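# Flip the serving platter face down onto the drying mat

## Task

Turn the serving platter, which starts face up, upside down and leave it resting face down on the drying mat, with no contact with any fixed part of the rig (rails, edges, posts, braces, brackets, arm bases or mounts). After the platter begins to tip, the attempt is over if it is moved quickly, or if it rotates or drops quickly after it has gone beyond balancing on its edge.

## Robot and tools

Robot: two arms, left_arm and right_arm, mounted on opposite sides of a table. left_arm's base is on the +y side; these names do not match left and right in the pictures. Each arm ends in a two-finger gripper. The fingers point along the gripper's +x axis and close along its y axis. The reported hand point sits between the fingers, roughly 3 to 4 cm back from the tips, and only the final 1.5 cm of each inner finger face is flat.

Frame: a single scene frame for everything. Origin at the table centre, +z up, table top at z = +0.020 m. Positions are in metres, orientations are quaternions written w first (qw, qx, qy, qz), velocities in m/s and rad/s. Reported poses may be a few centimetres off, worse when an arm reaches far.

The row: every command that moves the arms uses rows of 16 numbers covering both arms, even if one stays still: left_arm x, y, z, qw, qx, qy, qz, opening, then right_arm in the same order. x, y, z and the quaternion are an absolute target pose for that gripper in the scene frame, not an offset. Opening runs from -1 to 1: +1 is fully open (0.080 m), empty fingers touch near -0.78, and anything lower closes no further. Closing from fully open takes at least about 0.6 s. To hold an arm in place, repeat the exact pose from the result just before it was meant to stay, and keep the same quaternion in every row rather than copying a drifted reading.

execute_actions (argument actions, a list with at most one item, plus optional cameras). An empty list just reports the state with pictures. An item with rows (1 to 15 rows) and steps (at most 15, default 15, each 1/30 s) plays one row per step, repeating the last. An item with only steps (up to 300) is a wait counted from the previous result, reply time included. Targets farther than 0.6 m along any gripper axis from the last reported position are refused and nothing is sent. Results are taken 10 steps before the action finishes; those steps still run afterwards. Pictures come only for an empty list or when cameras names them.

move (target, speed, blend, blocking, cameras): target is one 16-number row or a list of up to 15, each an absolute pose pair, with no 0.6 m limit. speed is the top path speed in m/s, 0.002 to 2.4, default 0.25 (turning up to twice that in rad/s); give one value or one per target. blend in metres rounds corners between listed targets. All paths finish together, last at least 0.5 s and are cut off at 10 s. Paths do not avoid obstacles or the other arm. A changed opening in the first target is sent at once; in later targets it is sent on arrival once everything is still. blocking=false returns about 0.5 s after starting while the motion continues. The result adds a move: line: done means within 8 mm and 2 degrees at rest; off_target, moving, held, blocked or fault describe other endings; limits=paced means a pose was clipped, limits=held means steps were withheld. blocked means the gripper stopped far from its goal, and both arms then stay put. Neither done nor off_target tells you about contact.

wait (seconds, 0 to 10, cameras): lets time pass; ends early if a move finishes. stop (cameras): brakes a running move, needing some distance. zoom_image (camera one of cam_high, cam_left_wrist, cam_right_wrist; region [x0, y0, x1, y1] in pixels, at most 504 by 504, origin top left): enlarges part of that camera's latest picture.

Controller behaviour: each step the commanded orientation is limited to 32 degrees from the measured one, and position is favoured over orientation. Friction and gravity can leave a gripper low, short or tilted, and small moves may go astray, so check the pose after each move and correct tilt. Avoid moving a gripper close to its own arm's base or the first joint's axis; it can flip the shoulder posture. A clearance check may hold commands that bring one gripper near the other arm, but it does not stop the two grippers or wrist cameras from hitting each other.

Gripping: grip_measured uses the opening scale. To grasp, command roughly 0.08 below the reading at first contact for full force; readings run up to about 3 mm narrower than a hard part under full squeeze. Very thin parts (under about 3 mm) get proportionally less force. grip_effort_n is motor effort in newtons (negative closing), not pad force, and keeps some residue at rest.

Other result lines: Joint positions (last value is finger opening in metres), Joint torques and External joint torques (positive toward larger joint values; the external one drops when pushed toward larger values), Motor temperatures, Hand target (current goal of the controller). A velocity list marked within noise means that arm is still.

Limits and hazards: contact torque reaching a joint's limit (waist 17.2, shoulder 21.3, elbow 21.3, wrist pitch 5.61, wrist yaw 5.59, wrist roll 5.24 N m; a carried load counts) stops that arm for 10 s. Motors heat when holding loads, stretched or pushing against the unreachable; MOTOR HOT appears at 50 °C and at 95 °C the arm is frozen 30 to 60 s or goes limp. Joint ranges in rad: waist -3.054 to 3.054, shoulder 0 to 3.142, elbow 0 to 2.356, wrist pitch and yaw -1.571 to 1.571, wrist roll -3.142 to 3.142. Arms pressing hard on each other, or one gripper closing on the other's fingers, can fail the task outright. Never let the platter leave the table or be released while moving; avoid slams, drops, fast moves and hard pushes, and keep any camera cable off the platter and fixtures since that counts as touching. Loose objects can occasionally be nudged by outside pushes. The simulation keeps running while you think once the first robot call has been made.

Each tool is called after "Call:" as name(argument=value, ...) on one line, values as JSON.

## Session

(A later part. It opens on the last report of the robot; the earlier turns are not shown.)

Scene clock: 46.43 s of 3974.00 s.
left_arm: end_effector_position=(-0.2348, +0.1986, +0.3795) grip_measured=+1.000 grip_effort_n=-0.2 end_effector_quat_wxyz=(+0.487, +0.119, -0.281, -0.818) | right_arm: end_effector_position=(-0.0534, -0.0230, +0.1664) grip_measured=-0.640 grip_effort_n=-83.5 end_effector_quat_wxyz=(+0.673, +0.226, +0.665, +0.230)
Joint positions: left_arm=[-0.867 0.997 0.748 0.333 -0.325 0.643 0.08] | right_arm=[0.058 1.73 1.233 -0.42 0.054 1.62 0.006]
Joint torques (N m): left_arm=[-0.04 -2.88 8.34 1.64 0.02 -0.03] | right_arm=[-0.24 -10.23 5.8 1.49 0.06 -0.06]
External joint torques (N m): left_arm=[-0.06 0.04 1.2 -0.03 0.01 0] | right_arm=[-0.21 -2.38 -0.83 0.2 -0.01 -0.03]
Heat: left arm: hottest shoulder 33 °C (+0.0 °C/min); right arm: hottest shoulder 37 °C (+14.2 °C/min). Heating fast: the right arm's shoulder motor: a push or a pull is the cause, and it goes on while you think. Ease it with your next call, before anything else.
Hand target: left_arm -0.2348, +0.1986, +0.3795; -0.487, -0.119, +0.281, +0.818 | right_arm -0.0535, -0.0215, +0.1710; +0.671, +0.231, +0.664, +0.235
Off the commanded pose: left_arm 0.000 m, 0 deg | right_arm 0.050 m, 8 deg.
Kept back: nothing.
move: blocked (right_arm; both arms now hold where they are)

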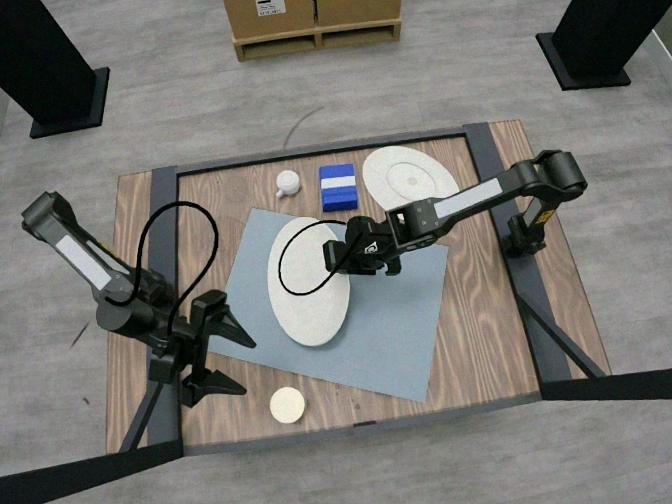

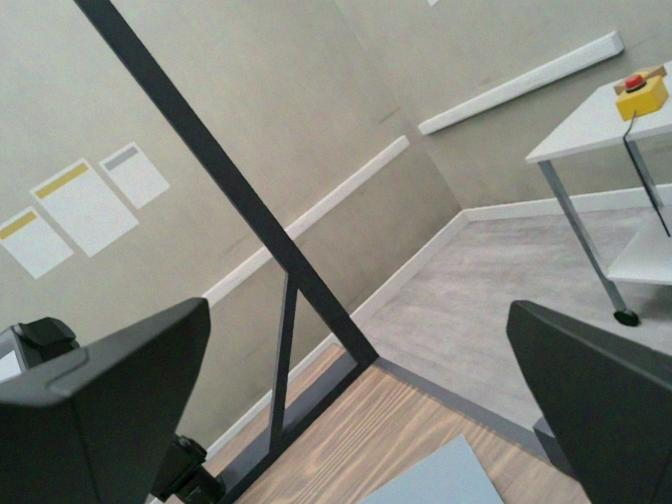

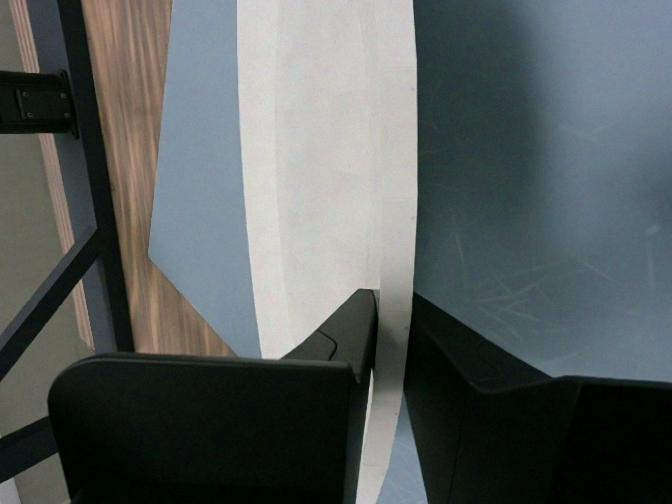

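Call:
move(target=[-0.2348,0.1986,0.3795,0.487,0.119,-0.281,-0.818,1,-0.055,-0.03,0.205,0.680,0.195,0.680,0.195,-1], speed=0.06, cameras=[])

Call:
move(target=[-0.2348,0.1986,0.3795,0.487,0.119,-0.281,-0.818,1,-0.055,-0.04,0.23,0.690,0.155,0.690,0.155,-1], speed=0.06)

Scene clock: 48.33 s of 3974.00 s.
left_arm: end_effector_position=(-0.2348, +0.1986, +0.3795) grip_measured=+1.000 grip_effort_n=-0.2 end_effector_quat_wxyz=(+0.487, +0.119, -0.281, -0.818) | right_arm: end_effector_position=(-0.0539, -0.0347, +0.1901) grip_measured=-0.640 grip_effort_n=-83.5 end_effector_quat_wxyz=(+0.686, +0.182, +0.680, +0.185)
Joint positions: left_arm=[-0.867 0.997 0.748 0.333 -0.325 0.643 0.08] | right_arm=[0.058 1.749 1.416 -0.715 0.044 1.629 0.006]
Joint torques (N m): left_arm=[-0.07 -2.86 8.37 1.68 -0.01 -0.03] | right_arm=[-0.21 -11.2 8.64 0.5 -0.07 0.1]
External joint torques (N m): left_arm=[-0.05 0.04 1.26 0.02 -0.03 0] | right_arm=[-0.23 -3.16 2 -0.63 -0.13 0.13]
Heat: left arm: hottest elbow 34 °C (+12.4 °C/min); right arm: hottest shoulder 37 °C (+13.7 °C/min). Heating fast: the right arm's shoulder motor: a push or a pull is the cause, and it goes on while you think. Ease it with your next call, before anything else.
Hand target: left_arm -0.2348, +0.1986, +0.3796; -0.487, -0.119, +0.281, +0.818 | right_arm -0.0549, -0.0303, +0.2050; +0.680, +0.195, +0.680, +0.195
Off the commanded pose: left_arm 0.000 m, 0 deg | right_arm 0.016 m, 2 deg.
Kept back: nothing.
move: off_target (right_arm)
No camera images: "cameras" was empty.

Scene clock: 49.57 s of 3974.00 s.
left_arm: end_effector_position=(-0.2348, +0.1986, +0.3795) grip_measured=+1.000 grip_effort_n=-0.2 end_effector_quat_wxyz=(+0.487, +0.119, -0.281, -0.818) | right_arm: end_effector_position=(-0.0545, -0.0443, +0.2131) grip_measured=-0.640 grip_effort_n=-83.5 end_effector_quat_wxyz=(+0.696, +0.139, +0.690, +0.142)
Joint positions: left_arm=[-0.867 0.997 0.748 0.333 -0.325 0.643 0.08] | right_arm=[0.058 1.803 1.62 -0.99 0.036 1.632 0.006]
Joint torques (N m): left_arm=[-0.08 -2.86 8.36 1.67 -0.01 -0.03] | right_arm=[-0.13 -12.01 9.02 0.42 -0.05 0.13]
External joint torques (N m): left_arm=[-0.06 0.05 1.22 0 -0.03 0] | right_arm=[-0.14 -3.82 2.61 -0.51 -0.12 0.15]
Heat: left arm: hottest elbow 34 °C (+12.1 °C/min); right arm: hottest shoulder 38 °C (+14.5 °C/min). Heating fast: the right arm's shoulder motor: a push or a pull is the cause, and it goes on while you think. Ease it with your next call, before anything else.
Hand target: left_arm -0.2348, +0.1986, +0.3796; -0.487, -0.119, +0.281, +0.818 | right_arm -0.0549, -0.0404, +0.2299; +0.690, +0.155, +0.690, +0.155
Off the commanded pose: left_arm 0.000 m, 0 deg | right_arm 0.017 m, 2 deg.
Kept back: nothing.
move: off_target (right_arm)

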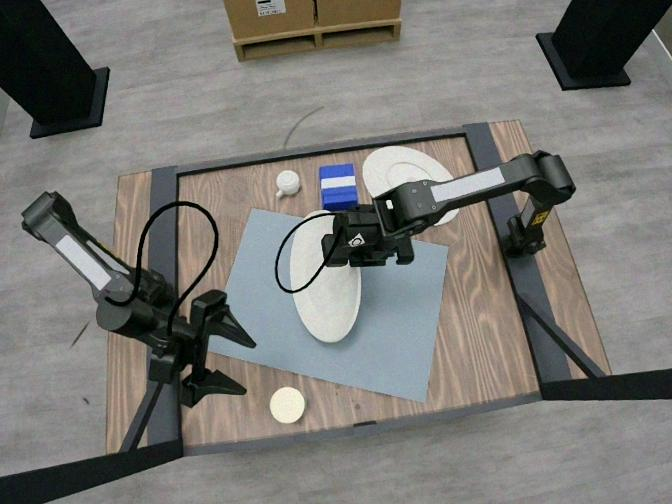

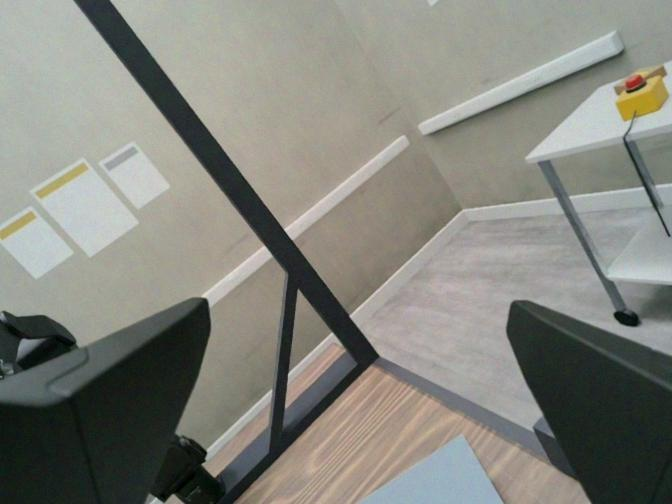

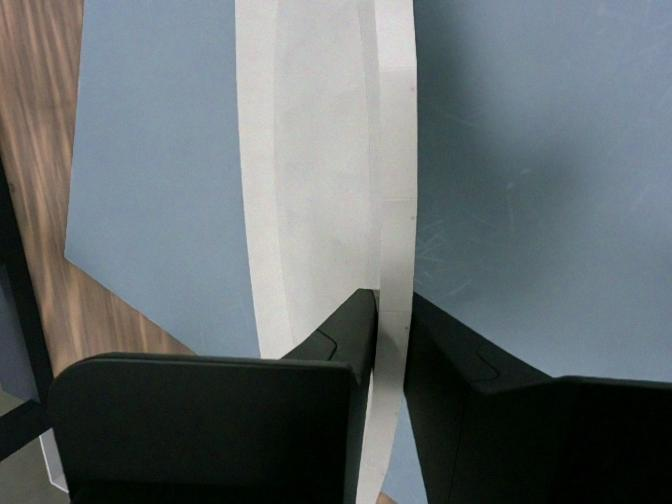

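Call:
move(target=[-0.2348,0.1986,0.3795,0.487,0.119,-0.281,-0.818,1,-0.055,-0.05,0.255,0.702,0.085,0.702,0.085,-1], speed=0.06, cameras=[])

Call:
move(target=[-0.2348,0.1986,0.3795,0.487,0.119,-0.281,-0.818,1,-0.055,-0.055,0.285,0.7071,0.01,0.7071,0.01,-1], speed=0.06)

Scene clock: 51.83 s of 3974.00 s.
left_arm: end_effector_position=(-0.2348, +0.1986, +0.3795) grip_measured=+1.000 grip_effort_n=-0.2 end_effector_quat_wxyz=(+0.487, +0.119, -0.281, -0.818) | right_arm: end_effector_position=(-0.0552, -0.0508, +0.2407) grip_measured=-0.640 grip_effort_n=-83.5 end_effector_quat_wxyz=(+0.706, +0.071, +0.701, +0.076) end_effector_velocity=(+0.000, +0.001, +0.000) end_effector_angular_velocity=(-0.012, -0.010, +0.008)
Joint positions: left_arm=[-0.867 0.997 0.748 0.333 -0.325 0.643 0.08] | right_arm=[0.056 1.972 2.007 -1.399 0.022 1.633 0.006]
Joint velocities: left_arm=[within noise] | right_arm=[0.002 0.017 0.027 -0.022 0.007 -0.007 0]
Joint torques (N m): left_arm=[-0.07 -2.87 8.38 1.68 -0.01 -0.03] | right_arm=[-0.35 -12.73 8.2 -0.24 -0.06 0.15]
External joint torques (N m): left_arm=[-0.08 0.01 1.25 0.01 -0.02 0] | right_arm=[-0.36 -3.77 2.29 -0.88 -0.13 0.16]
Heat: left arm: hottest elbow 34 °C (+11.6 °C/min); right arm: hottest shoulder 38 °C (+13.9 °C/min).
Hand target: left_arm -0.2348, +0.1986, +0.3796; -0.487, -0.119, +0.281, +0.818 | right_arm -0.0549, -0.0503, +0.2548; +0.702, +0.085, +0.702, +0.085
Off the commanded pose: left_arm 0.000 m, 0 deg | right_arm 0.014 m, 2 deg.
Kept back: nothing.
move: off_target (right_arm)
No camera images: "cameras" was empty.

Scene clock: 53.87 s of 3974.00 s.
left_arm: end_effector_position=(-0.2348, +0.1986, +0.3795) grip_measured=+1.000 grip_effort_n=-0.2 end_effector_quat_wxyz=(+0.487, +0.119, -0.281, -0.818) | right_arm: end_effector_position=(-0.0550, -0.0537, +0.2528) grip_measured=-0.640 grip_effort_n=-83.5 end_effector_quat_wxyz=(+0.705, +0.046, +0.706, +0.049)
Joint positions: left_arm=[-0.867 0.997 0.748 0.333 -0.325 0.643 0.08] | right_arm=[0.051 2.062 2.202 -1.577 0.008 1.633 0.006]
Joint torques (N m): left_arm=[-0.06 -2.87 8.37 1.68 -0.01 -0.03] | right_arm=[-0.23 -18.24 8.91 0.13 -0.1 0.02]
External joint torques (N m): left_arm=[-0.07 0.12 1.17 -0.01 -0.02 0] | right_arm=[-0.26 -9 3.35 -0.38 -0.16 0.02]
Motor temperatures (°C): left_arm=[30 33 34 32 25 32] | right_arm=[29 39 34 34 31 28]
Heat: left arm: hottest elbow 34 °C (+11.1 °C/min); right arm: hottest shoulder 39 °C (+14.5 °C/min).
Hand target: left_arm -0.2348, +0.1986, +0.3796; -0.487, -0.119, +0.281, +0.818 | right_arm -0.0548, -0.0565, +0.2837; +0.699, +0.079, +0.707, +0.079
Off the commanded pose: left_arm 0.000 m, 0 deg | right_arm 0.032 m, 6 deg.
joint sent to its limit (right arm) — joint 4 (wrist pitch), lower limit.
Kept back: nothing.
move: off_target (right_arm)

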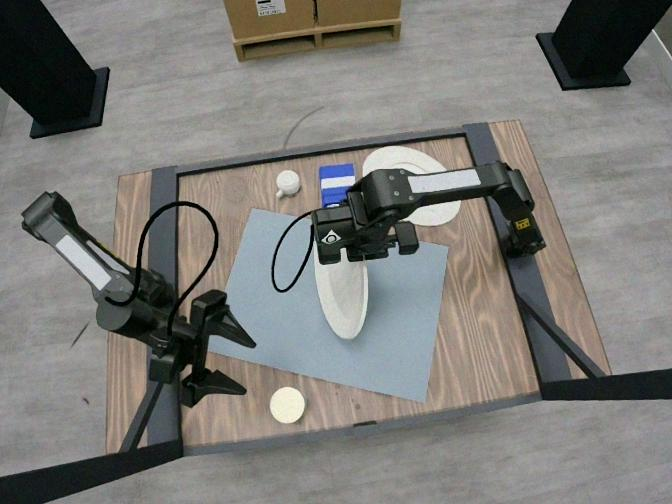

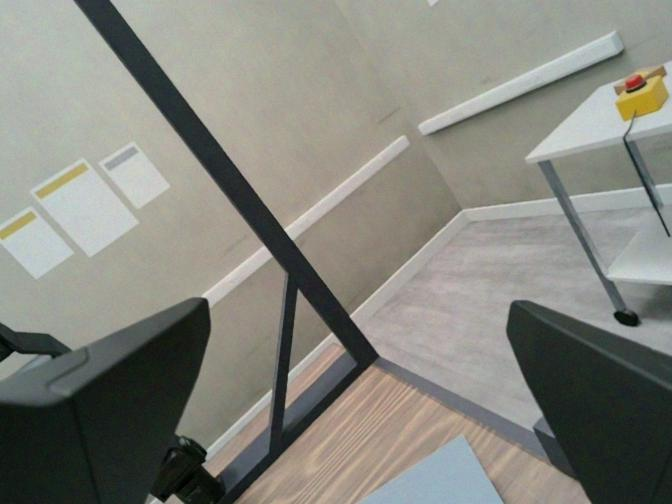

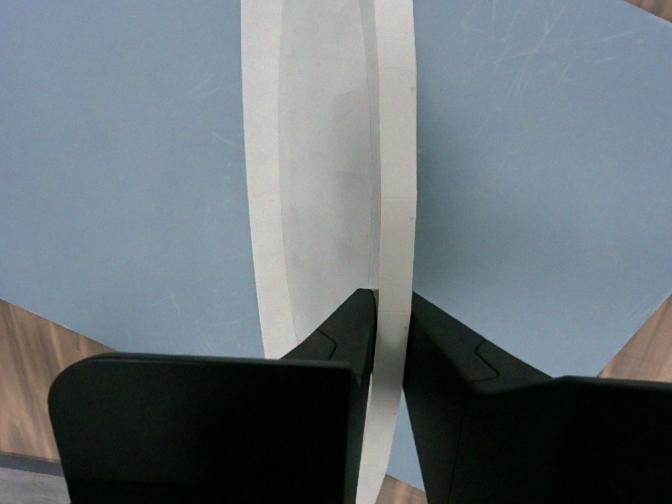

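Call:
move(target=[-0.2348,0.1986,0.3795,0.487,0.119,-0.281,-0.818,1,-0.055,-0.05,0.29,0.70,0.095,0.70,0.095,-1], speed=0.06, cameras=[])

Call:
move(target=[-0.2348,0.1986,0.3795,0.487,0.119,-0.281,-0.818,1,-0.055,-0.05,0.32,0.70,0.10,0.70,0.10,-1], speed=0.06)

Scene clock: 55.63 s of 3974.00 s.
left_arm: end_effector_position=(-0.2348, +0.1986, +0.3795) grip_measured=+1.000 grip_effort_n=-0.2 end_effector_quat_wxyz=(+0.487, +0.119, -0.281, -0.818) | right_arm: end_effector_position=(-0.0552, -0.0491, +0.2557) grip_measured=-0.640 grip_effort_n=-83.5 end_effector_quat_wxyz=(+0.704, +0.057, +0.705, +0.058)
Joint positions: left_arm=[-0.867 0.997 0.748 0.333 -0.325 0.643 0.08] | right_arm=[0.051 2.057 2.203 -1.554 0.01 1.636 0.006]
Joint torques (N m): left_arm=[-0.07 -2.88 8.37 1.68 -0.01 -0.03] | right_arm=[0.18 -19.36 7.86 1.19 0.35 0.09]
External joint torques (N m): left_arm=[-0.08 -0.01 1.29 0.03 -0.03 0] | right_arm=[0.16 -10.08 2.24 0.63 0.29 0.1]
Heat: left arm: hottest elbow 34 °C (+10.8 °C/min); right arm: hottest shoulder 39 °C (+14.0 °C/min).
Hand target: left_arm -0.2348, +0.1986, +0.3796; -0.487, -0.119, +0.281, +0.818 | right_arm -0.0549, -0.0515, +0.2894; +0.701, +0.095, +0.701, +0.095
Off the commanded pose: left_arm 0.000 m, 0 deg | right_arm 0.034 m, 6 deg.
Kept back: nothing.
move: off_target (right_arm)
No camera images: "cameras" was empty.

Scene clock: 56.57 s of 3974.00 s.
left_arm: end_effector_position=(-0.2348, +0.1986, +0.3795) grip_measured=+1.000 grip_effort_n=-0.2 end_effector_quat_wxyz=(+0.487, +0.119, -0.281, -0.818) | right_arm: end_effector_position=(-0.0558, -0.0459, +0.2783) grip_measured=-0.640 grip_effort_n=-83.5 end_effector_quat_wxyz=(+0.702, +0.078, +0.703, +0.080) end_effector_velocity=(-0.003, +0.011, -0.072) end_effector_angular_velocity=(-0.209, +0.005, +0.010)
Joint positions: left_arm=[-0.867 0.997 0.748 0.333 -0.325 0.643 0.08] | right_arm=[0.053 2.053 2.285 -1.578 0.013 1.636 0.006]
Joint velocities: left_arm=[within noise] | right_arm=[-0.002 0.139 -0.061 -0.007 -0.022 -0.007 0]
Joint torques (N m): left_arm=[-0.04 -2.86 8.35 1.67 0 -0.03] | right_arm=[-0.1 -13.8 5.92 0.4 0.22 -0.02]
External joint torques (N m): left_arm=[-0.03 0.07 1.22 0.01 -0.02 0] | right_arm=[-0.1 -9.37 3.2 -0.28 0.22 0]
Heat: left arm: hottest elbow 34 °C (+10.6 °C/min); right arm: hottest shoulder 40 °C (+14.8 °C/min).
Hand target: left_arm -0.2348, +0.1986, +0.3795; -0.487, -0.119, +0.281, +0.818 | right_arm -0.0558, -0.0461, +0.2793; +0.702, +0.079, +0.703, +0.081
Off the commanded pose: left_arm 0.000 m, 0 deg | right_arm 0.042 m, 3 deg.
blocked (right_arm)
Kept back: nothing.
move: off_target (right_arm)

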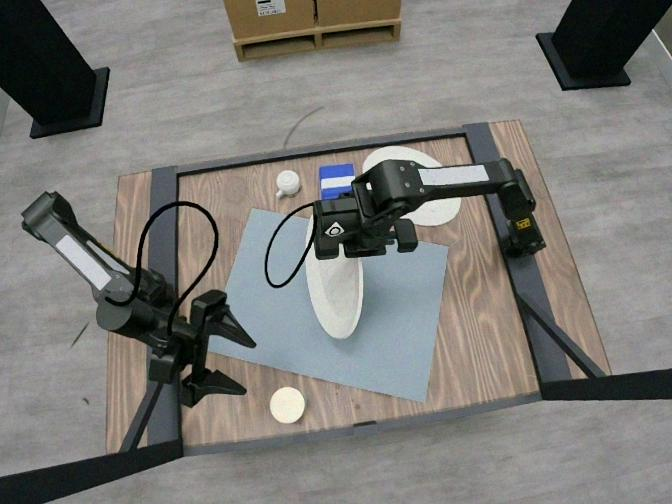

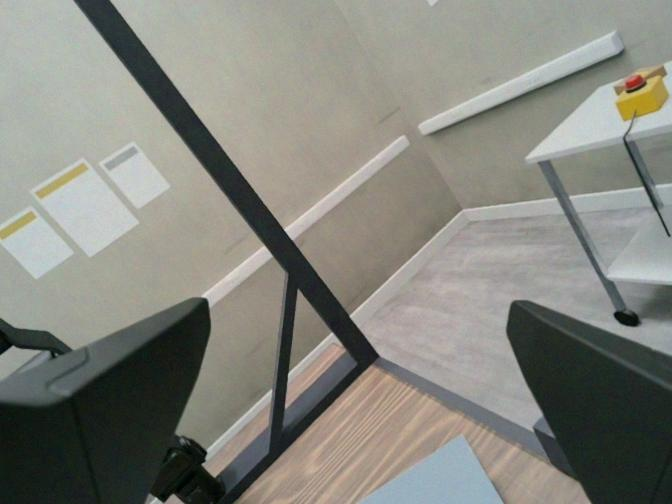

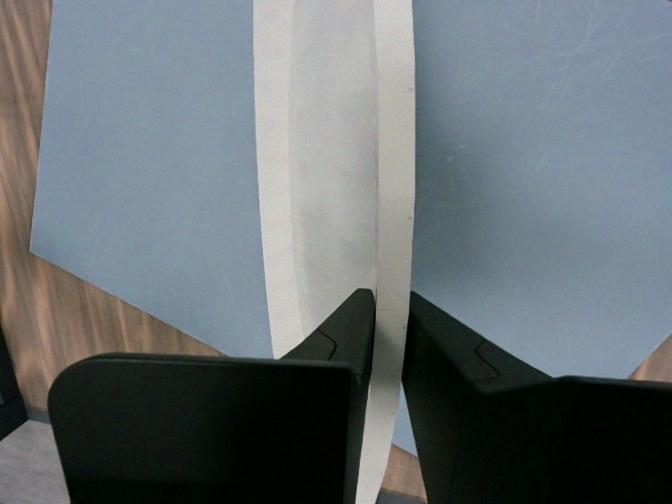

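Call:
move(target=[-0.2348,0.1986,0.3795,0.487,0.119,-0.281,-0.818,1,-0.055,-0.075,0.28,0.70,0.10,0.70,0.10,-1], speed=0.06, cameras=[])

Call:
move(target=[-0.2348,0.1986,0.3795,0.487,0.119,-0.281,-0.818,1,-0.055,-0.11,0.30,0.70,0.10,0.70,0.10,-1], speed=0.06)

Scene clock: 58.00 s of 3974.00 s.
left_arm: end_effector_position=(-0.2348, +0.1986, +0.3795) grip_measured=+1.000 grip_effort_n=-0.2 end_effector_quat_wxyz=(+0.487, +0.119, -0.281, -0.818) | right_arm: end_effector_position=(-0.0552, -0.0734, +0.2510) grip_measured=-0.640 grip_effort_n=-83.5 end_effector_quat_wxyz=(+0.703, +0.066, +0.705, +0.067) end_effector_velocity=(-0.002, -0.008, -0.005) end_effector_angular_velocity=(-0.037, +0.006, -0.003)
Joint positions: left_arm=[-0.867 0.997 0.748 0.333 -0.325 0.643 0.08] | right_arm=[0.056 1.902 1.956 -1.437 0.012 1.64 0.006]
Joint velocities: left_arm=[within noise] | right_arm=[0.002 -0.002 -0.017 -0.022 -0.007 0.007 0]
Joint torques (N m): left_arm=[-0.06 -2.87 8.37 1.68 -0.01 -0.03] | right_arm=[0.17 -18.17 6.7 1.32 0.35 0.12]
External joint torques (N m): left_arm=[-0.08 0.03 1.26 0.02 -0.02 -0.01] | right_arm=[0.14 -9.74 0.85 0.71 0.29 0.13]
Heat: left arm: hottest elbow 35 °C (+11.4 °C/min); right arm: hottest shoulder 41 °C (+15.5 °C/min).
Hand target: left_arm -0.2348, +0.1986, +0.3796; -0.487, -0.119, +0.281, +0.818 | right_arm -0.0549, -0.0760, +0.2795; +0.700, +0.100, +0.700, +0.100
Off the commanded pose: left_arm 0.000 m, 0 deg | right_arm 0.029 m, 5 deg.
Kept back: nothing.
move: off_target (right_arm)
No camera images: "cameras" was empty.

Scene clock: 59.00 s of 3974.00 s.
left_arm: end_effector_position=(-0.2348, +0.1986, +0.3795) grip_measured=+1.000 grip_effort_n=-0.2 end_effector_quat_wxyz=(+0.487, +0.119, -0.281, -0.818) | right_arm: end_effector_position=(-0.0555, -0.1074, +0.2752) grip_measured=-0.640 grip_effort_n=-83.5 end_effector_quat_wxyz=(+0.703, +0.069, +0.704, +0.070)
Joint positions: left_arm=[-0.867 0.997 0.748 0.333 -0.325 0.643 0.08] | right_arm=[0.065 1.783 1.902 -1.493 0.014 1.649 0.006]
Joint torques (N m): left_arm=[-0.08 -2.87 8.37 1.68 -0.01 -0.03] | right_arm=[0.29 -15.98 6.54 1.21 0.39 0.11]
External joint torques (N m): left_arm=[-0.07 0.12 1.12 -0.03 -0.03 0] | right_arm=[0.32 -8.46 0.76 0.6 0.33 0.12]
Heat: left arm: hottest elbow 35 °C (+11.2 °C/min); right arm: hottest shoulder 42 °C (+16.3 °C/min).
Hand target: left_arm -0.2348, +0.1986, +0.3796; -0.487, -0.119, +0.281, +0.818 | right_arm -0.0549, -0.1107, +0.2995; +0.700, +0.100, +0.700, +0.100
Off the commanded pose: left_arm 0.000 m, 0 deg | right_arm 0.025 m, 5 deg.
Kept back: nothing.
move: off_target (right_arm)

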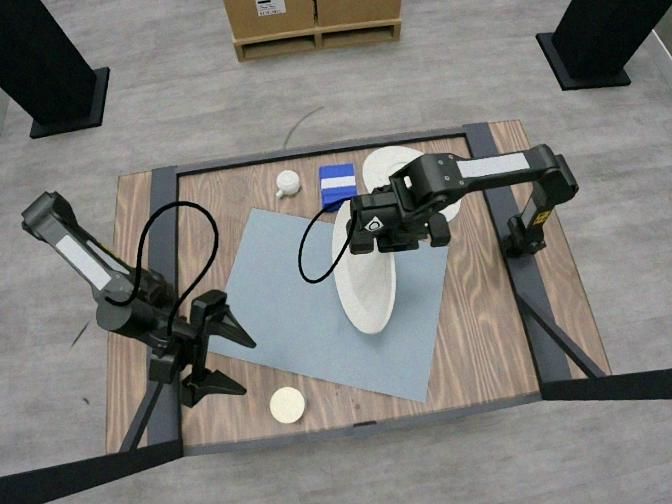

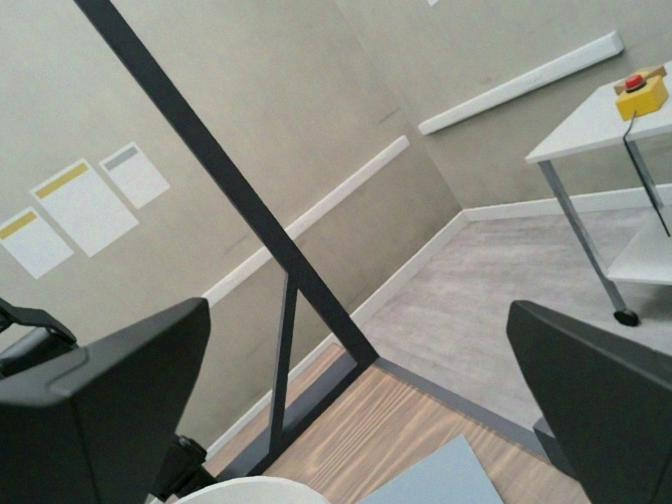

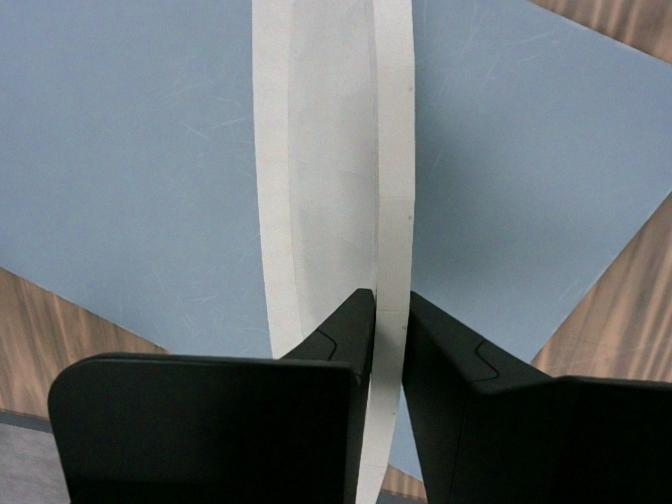

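Call:
move(target=[-0.2348,0.1986,0.3795,0.487,0.119,-0.281,-0.818,1,-0.055,-0.125,0.345,0.70,0.10,0.70,0.10,-1], speed=0.07)

Scene clock: 60.30 s of 3974.00 s.
left_arm: end_effector_position=(-0.2348, +0.1986, +0.3795) grip_measured=+1.000 grip_effort_n=-0.2 end_effector_quat_wxyz=(+0.487, +0.119, -0.281, -0.818) | right_arm: end_effector_position=(-0.0557, -0.1203, +0.3126) grip_measured=-0.640 grip_effort_n=-83.5 end_effector_quat_wxyz=(+0.700, +0.089, +0.703, +0.090)
Joint positions: left_arm=[-0.867 0.997 0.748 0.333 -0.325 0.643 0.08] | right_arm=[0.07 1.744 2.005 -1.578 0.017 1.652 0.006]
Joint torques (N m): left_arm=[-0.06 -2.87 8.37 1.67 -0.01 -0.03] | right_arm=[0.15 -15.12 9.73 0.4 0.31 0.07]
External joint torques (N m): left_arm=[-0.06 0.07 1.19 -0.01 -0.03 -0.01] | right_arm=[0.11 -8.25 4.2 -0.34 0.25 0.09]
Heat: left arm: hottest elbow 35 °C (+11.1 °C/min); right arm: hottest shoulder 42 °C (+16.2 °C/min).
Hand target: left_arm -0.2348, +0.1986, +0.3796; -0.487, -0.119, +0.281, +0.818 | right_arm -0.0548, -0.1264, +0.3434; +0.694, +0.125, +0.698, +0.125
Off the commanded pose: left_arm 0.000 m, 0 deg | right_arm 0.033 m, 2 deg.
joint sent to its limit (right arm) — joint 4 (wrist pitch), lower limit.
Kept back: nothing.
move: off_target (right_arm)

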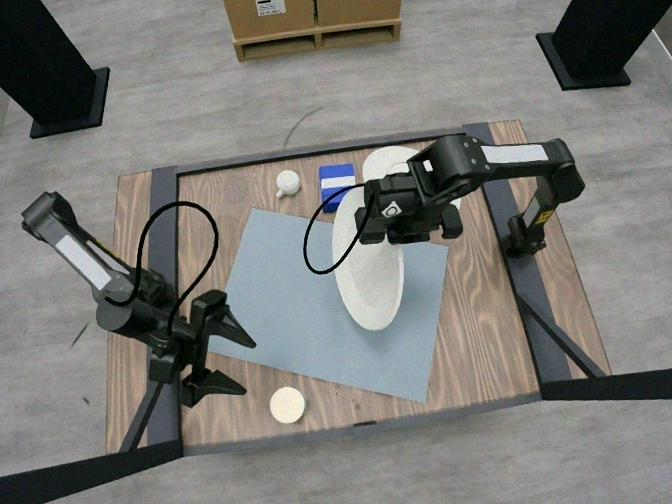

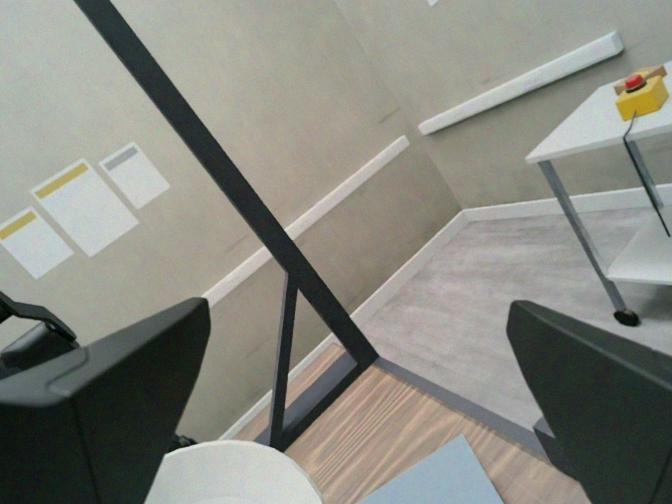

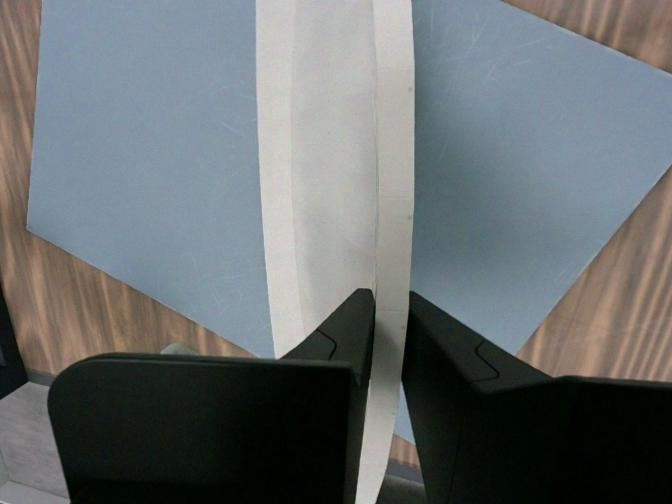

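Call:
move(target=[[-0.2348,0.1986,0.3795,0.487,0.119,-0.281,-0.818,1,-0.055,-0.125,0.345,0.6797,-0.1949,0.6184,0.3428,-1],[-0.2348,0.1986,0.3795,0.487,0.119,-0.281,-0.818,1,-0.055,-0.125,0.345,0.5534,-0.4402,0.4402,0.5534,-1]], speed=0.12)

Scene clock: 68.50 s of 3974.00 s.
left_arm: end_effector_position=(-0.2348, +0.1986, +0.3795) grip_measured=+1.000 grip_effort_n=-0.2 end_effector_quat_wxyz=(+0.487, +0.119, -0.281, -0.818) | right_arm: end_effector_position=(-0.0544, -0.1202, +0.3128) grip_measured=-0.640 grip_effort_n=-83.5 end_effector_quat_wxyz=(+0.560, -0.432, +0.432, +0.559)
Joint positions: left_arm=[-0.867 0.997 0.748 0.333 -0.325 0.643 0.08] | right_arm=[0.069 1.744 2.006 -1.578 0.023 0.083 0.006]
Joint torques (N m): left_arm=[-0.08 -2.88 8.36 1.68 -0.01 -0.03] | right_arm=[0.09 -15.03 10.1 0.43 0.04 -0.03]
External joint torques (N m): left_arm=[-0.06 0.04 1.22 0.01 -0.03 0] | right_arm=[0.13 -8.07 4.51 -0.35 0.01 -0.04]
Motor temperatures (°C): left_arm=[30 33 35 32 25 32] | right_arm=[29 44 35 32 31 27]
Heat: left arm: hottest elbow 35 °C (+8.1 °C/min); right arm: hottest shoulder 44 °C (+17.1 °C/min).
Hand target: left_arm -0.2348, +0.1986, +0.3796; -0.487, -0.119, +0.281, +0.818 | right_arm -0.0548, -0.1265, +0.3435; +0.578, -0.401, +0.406, +0.583
Off the commanded pose: left_arm 0.000 m, 0 deg | right_arm 0.033 m, 2 deg.
joint sent to its limit (right arm) — joint 4 (wrist pitch), lower limit.
Kept back: nothing.
move: off_target (right_arm)

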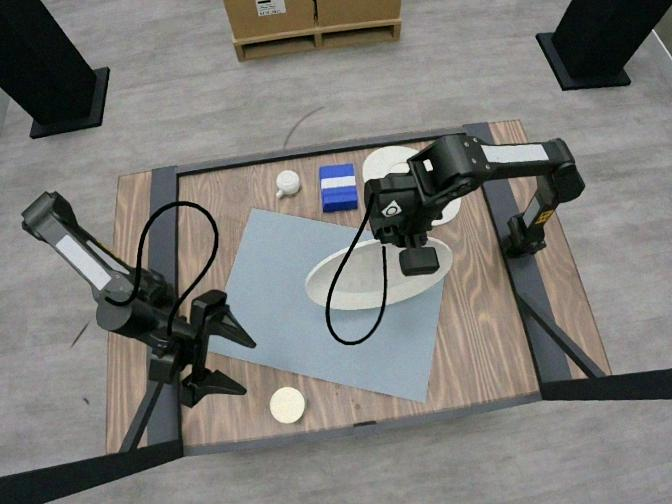

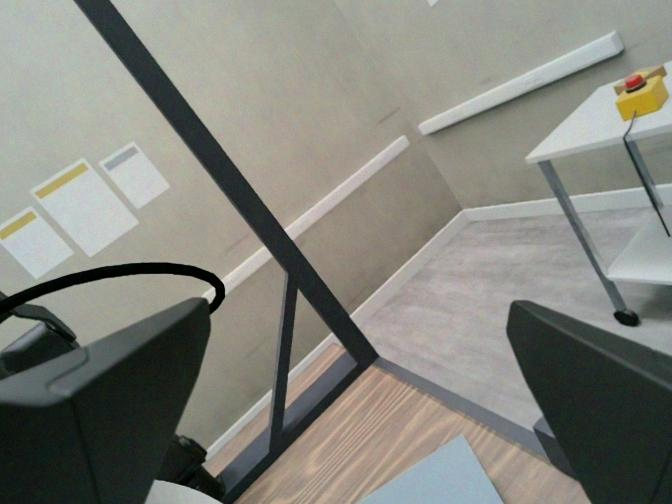

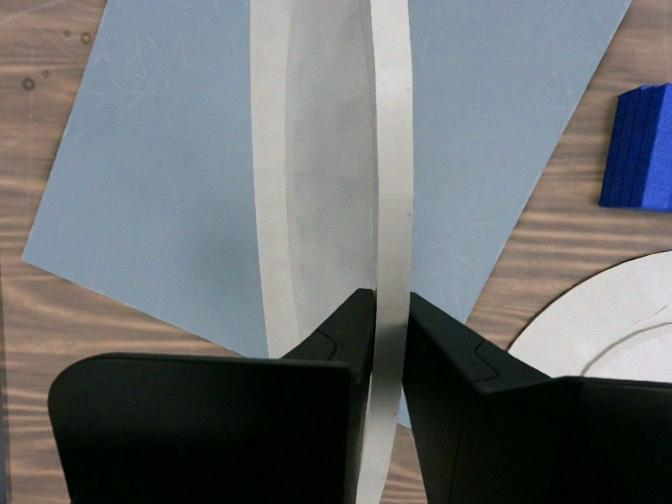

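Call:
move(target=[[-0.2348,0.1986,0.3795,0.487,0.119,-0.281,-0.818,1,-0.055,-0.125,0.345,0.3428,-0.6184,0.1949,0.6797,-1],[-0.2348,0.1986,0.3795,0.487,0.119,-0.281,-0.818,1,-0.055,-0.125,0.345,0.10,-0.70,-0.10,0.70,-1]], speed=0.11)

Scene clock: 76.40 s of 3974.00 s.
left_arm: end_effector_position=(-0.2348, +0.1986, +0.3795) grip_measured=+1.000 grip_effort_n=-0.2 end_effector_quat_wxyz=(+0.487, +0.119, -0.281, -0.818) | right_arm: end_effector_position=(-0.0544, -0.1199, +0.3144) grip_measured=-0.640 grip_effort_n=-83.5 end_effector_quat_wxyz=(+0.094, -0.703, -0.090, +0.699)
Joint positions: left_arm=[-0.867 0.997 0.748 0.333 -0.325 0.643 0.08] | right_arm=[0.071 1.743 2.011 -1.578 0.028 -1.483 0.006]
Joint torques (N m): left_arm=[-0.07 -2.85 8.36 1.68 -0.01 -0.03] | right_arm=[0.18 -14.82 9.39 0.41 -0.03 -0.12]
External joint torques (N m): left_arm=[-0.07 0.01 1.27 0.03 -0.03 0] | right_arm=[0.18 -7.98 3.91 -0.3 0.01 -0.14]
Heat: left arm: hottest elbow 36 °C (+7.1 °C/min); right arm: hottest shoulder 44 °C (+17.2 °C/min).
Hand target: left_arm -0.2348, +0.1986, +0.3796; -0.487, -0.119, +0.281, +0.818 | right_arm -0.0548, -0.1263, +0.3435; -0.125, +0.694, +0.126, -0.698
Off the commanded pose: left_arm 0.000 m, 0 deg | right_arm 0.031 m, 1 deg.
joint sent to its limit (right arm) — joint 4 (wrist pitch), lower limit.
Kept back: nothing.
move: off_target (right_arm)

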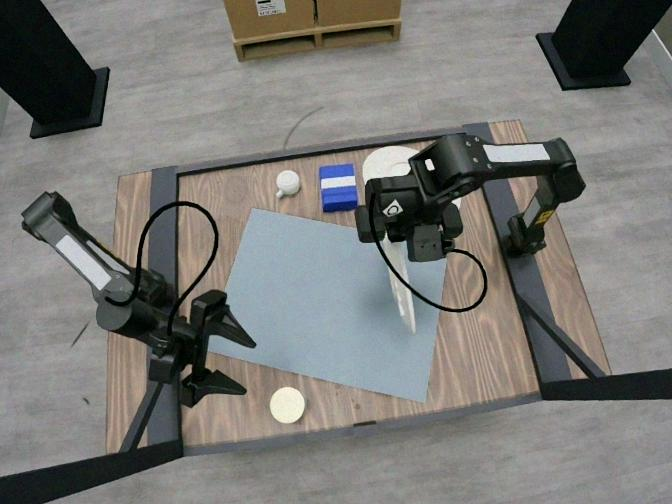

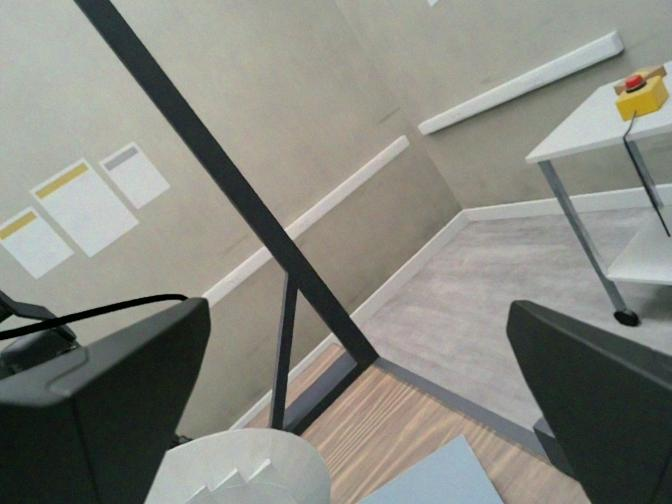

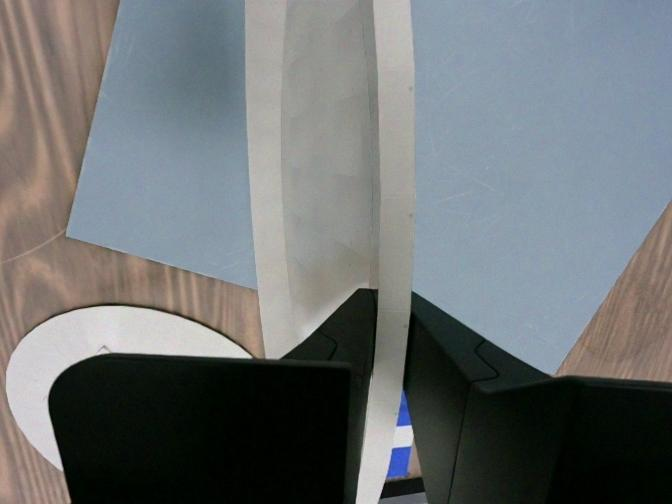

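Call:
move(target=[[-0.2348,0.1986,0.3795,0.487,0.119,-0.281,-0.818,1,-0.055,-0.08,0.335,0.10,-0.70,-0.10,0.70,-1],[-0.2348,0.1986,0.3795,0.487,0.119,-0.281,-0.818,1,-0.055,-0.07,0.285,0.115,-0.697,-0.115,0.697,-1]], speed=0.05)

Scene clock: 79.80 s of 3974.00 s.
left_arm: end_effector_position=(-0.2348, +0.1986, +0.3795) grip_measured=+1.000 grip_effort_n=-0.2 end_effector_quat_wxyz=(+0.487, +0.119, -0.281, -0.818) | right_arm: end_effector_position=(-0.0548, -0.0690, +0.2719) grip_measured=-0.641 grip_effort_n=-83.5 end_effector_quat_wxyz=(+0.099, -0.703, -0.097, +0.698) end_effector_velocity=(+0.000, -0.003, +0.002) end_effector_angular_velocity=(+0.007, +0.002, +0.021)
Joint positions: left_arm=[-0.867 0.997 0.748 0.333 -0.325 0.643 0.08] | right_arm=[0.061 1.862 1.971 -1.402 0.028 -1.495 0.006]
Joint velocities: left_arm=[within noise] | right_arm=[-0.002 -0.017 -0.017 0.007 -0.007 -0.022 0]
Joint torques (N m): left_arm=[-0.07 -2.88 8.37 1.68 -0.01 -0.03] | right_arm=[-0.32 -13.63 5.11 1.45 -0.15 -0.17]
External joint torques (N m): left_arm=[-0.1 0.04 1.23 0.01 -0.02 0] | right_arm=[-0.38 -5.54 -0.76 0.68 -0.12 -0.18]
Heat: left arm: hottest elbow 36 °C (+6.0 °C/min); right arm: hottest shoulder 45 °C (+17.1 °C/min).
Hand target: left_arm -0.2348, +0.1986, +0.3796; -0.487, -0.119, +0.281, +0.818 | right_arm -0.0550, -0.0702, +0.2850; -0.115, +0.698, +0.115, -0.698
Off the commanded pose: left_arm 0.000 m, 0 deg | right_arm 0.013 m, 3 deg.
Kept back: nothing.
move: off_target (right_arm)

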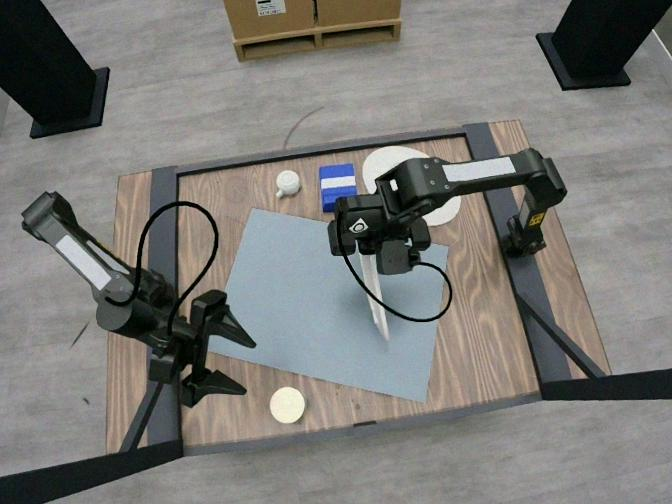

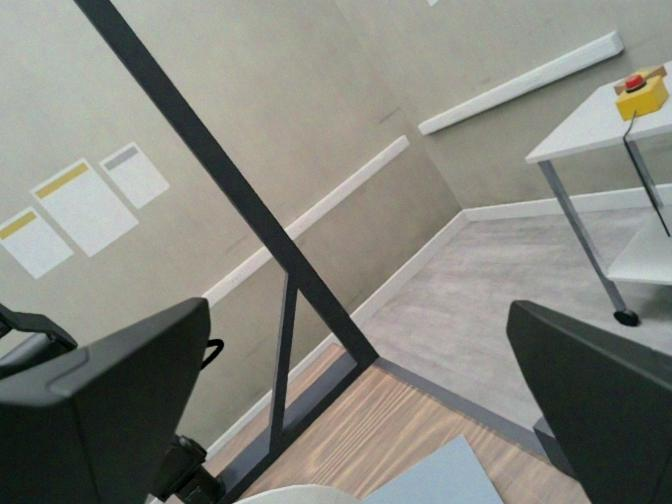

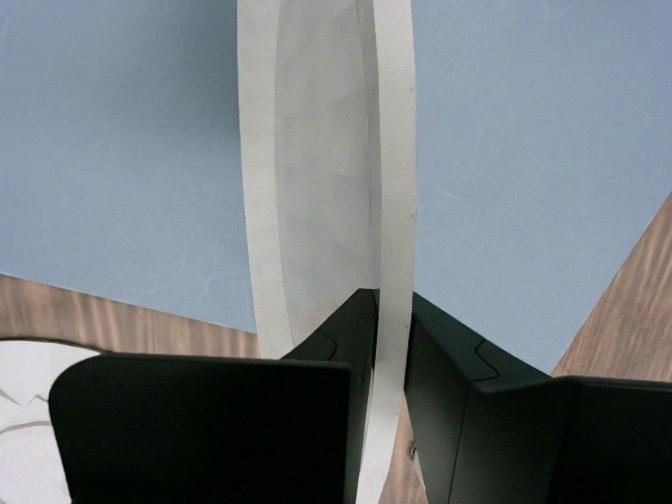

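Call:
move(target=[[-0.2348,0.1986,0.3795,0.487,0.119,-0.281,-0.818,1,-0.055,-0.08,0.26,0.125,-0.696,-0.125,0.696,-1],[-0.2348,0.1986,0.3795,0.487,0.119,-0.281,-0.818,1,-0.055,-0.10,0.245,0.153,-0.690,-0.153,0.690,-1]], speed=0.04)

Scene clock: 82.27 s of 3974.00 s.
left_arm: end_effector_position=(-0.2348, +0.1986, +0.3795) grip_measured=+1.000 grip_effort_n=-0.2 end_effector_quat_wxyz=(+0.487, +0.119, -0.281, -0.818) | right_arm: end_effector_position=(-0.0523, -0.1011, +0.2634) grip_measured=-0.635 grip_effort_n=-83.5 end_effector_quat_wxyz=(+0.169, -0.686, -0.166, +0.688) end_effector_velocity=(+0.002, +0.000, -0.001) end_effector_angular_velocity=(+0.013, -0.002, -0.012)
Joint positions: left_arm=[-0.867 0.997 0.748 0.333 -0.325 0.643 0.08] | right_arm=[0.064 1.544 1.506 -1.055 0.035 -1.496 0.006]
Joint velocities: left_arm=[within noise] | right_arm=[-0.002 -0.012 -0.022 0.022 0.007 0.007 0]
Joint torques (N m): left_arm=[-0.07 -2.88 8.36 1.68 -0.01 -0.03] | right_arm=[0.64 -4.32 2.46 1.62 0.04 0.16]
External joint torques (N m): left_arm=[-0.08 -0.06 1.3 0.04 -0.03 0] | right_arm=[0.66 1.95 -3.97 0.58 0.07 0.13]
Heat: left arm: hottest elbow 36 °C (+6.1 °C/min); right arm: hottest shoulder 45 °C (+17.2 °C/min).
Hand target: left_arm -0.2348, +0.1986, +0.3796; -0.487, -0.119, +0.281, +0.818 | right_arm -0.0549, -0.1007, +0.2453; -0.153, +0.691, +0.153, -0.690
Off the commanded pose: left_arm 0.000 m, 0 deg | right_arm 0.019 m, 2 deg.
Kept back: nothing.
move: off_target (right_arm)

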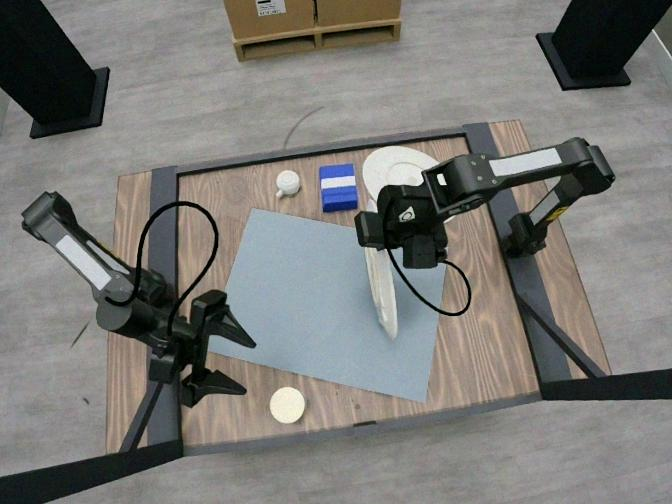

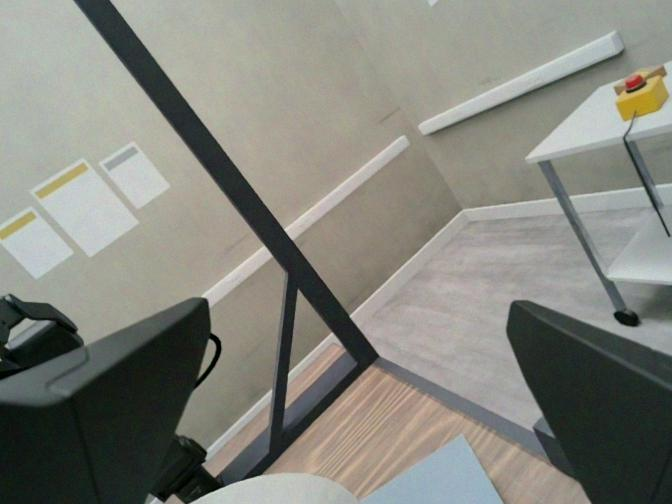

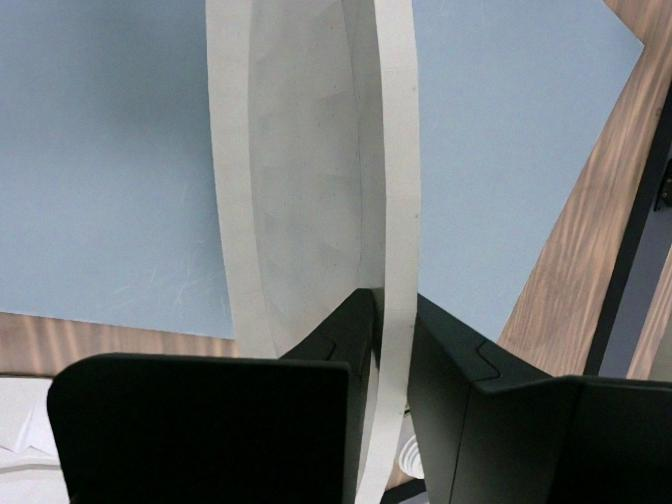

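Call:
move(target=[[-0.2348,0.1986,0.3795,0.487,0.119,-0.281,-0.818,1,-0.055,-0.13,0.235,0.19,-0.681,-0.19,0.681,-1],[-0.2348,0.1986,0.3795,0.487,0.119,-0.281,-0.818,1,-0.055,-0.155,0.213,0.225,-0.67,-0.225,0.67,-1]], speed=0.04)

Scene clock: 86.53 s of 3974.00 s.
left_arm: end_effector_position=(-0.2348, +0.1986, +0.3795) grip_measured=+1.000 grip_effort_n=-0.2 end_effector_quat_wxyz=(+0.487, +0.119, -0.281, -0.818) | right_arm: end_effector_position=(-0.0518, -0.1535, +0.2475) grip_measured=-0.612 grip_effort_n=-83.5 end_effector_quat_wxyz=(+0.259, -0.658, -0.254, +0.660) end_effector_velocity=(+0.000, -0.002, -0.002) end_effector_angular_velocity=(+0.002, +0.001, +0.008)
Joint positions: left_arm=[-0.867 0.997 0.748 0.333 -0.325 0.643 0.08] | right_arm=[0.096 1.142 1.004 -0.693 0.077 -1.481 0.007]
Joint velocities: left_arm=[within noise] | right_arm=[-0.002 -0.012 -0.017 0.007 -0.007 -0.007 0]
Joint torques (N m): left_arm=[-0.07 -2.86 8.36 1.67 -0.01 -0.03] | right_arm=[0.57 1.52 0.64 1.25 -0.05 0.22]
External joint torques (N m): left_arm=[-0.06 0.05 1.22 0 -0.03 0] | right_arm=[0.56 5.14 -6.25 -0.15 -0.05 0.19]
Heat: left arm: hottest elbow 36 °C (+5.0 °C/min); right arm: hottest shoulder 43 °C (+15.1 °C/min).
Hand target: left_arm -0.2348, +0.1986, +0.3796; -0.487, -0.119, +0.281, +0.818 | right_arm -0.0545, -0.1573, +0.2143; -0.225, +0.671, +0.225, -0.670
Off the commanded pose: left_arm 0.000 m, 0 deg | right_arm 0.035 m, 5 deg.
Kept back: nothing.
move: off_target (right_arm)

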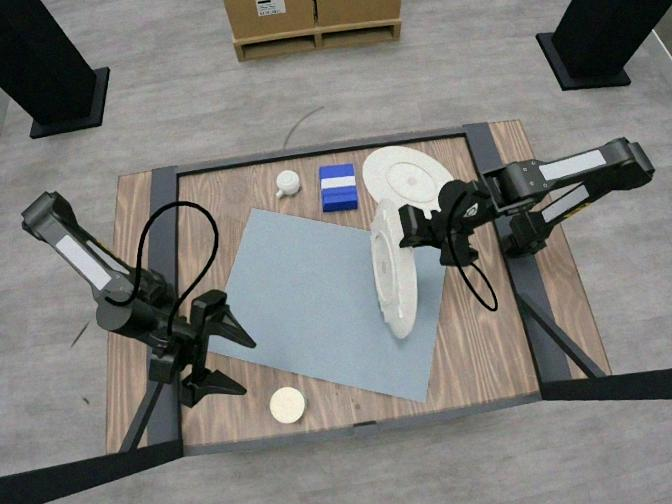

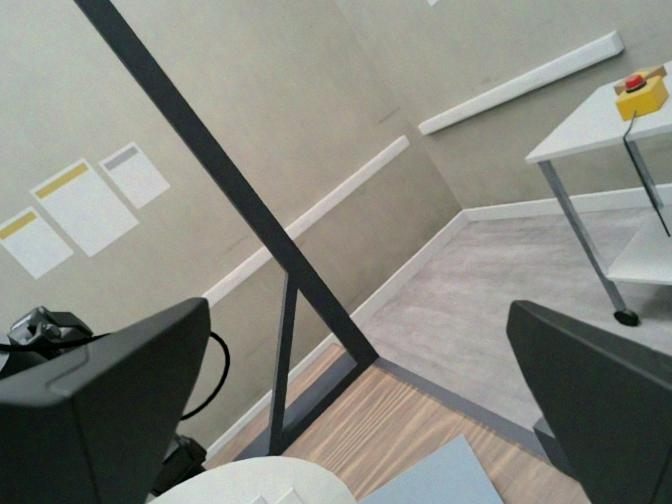

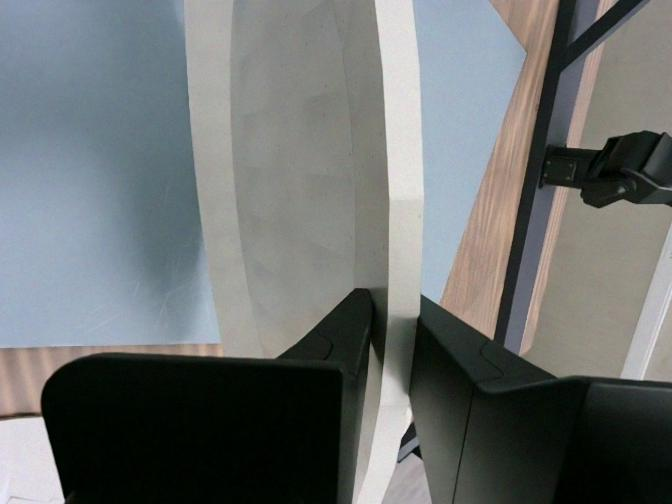

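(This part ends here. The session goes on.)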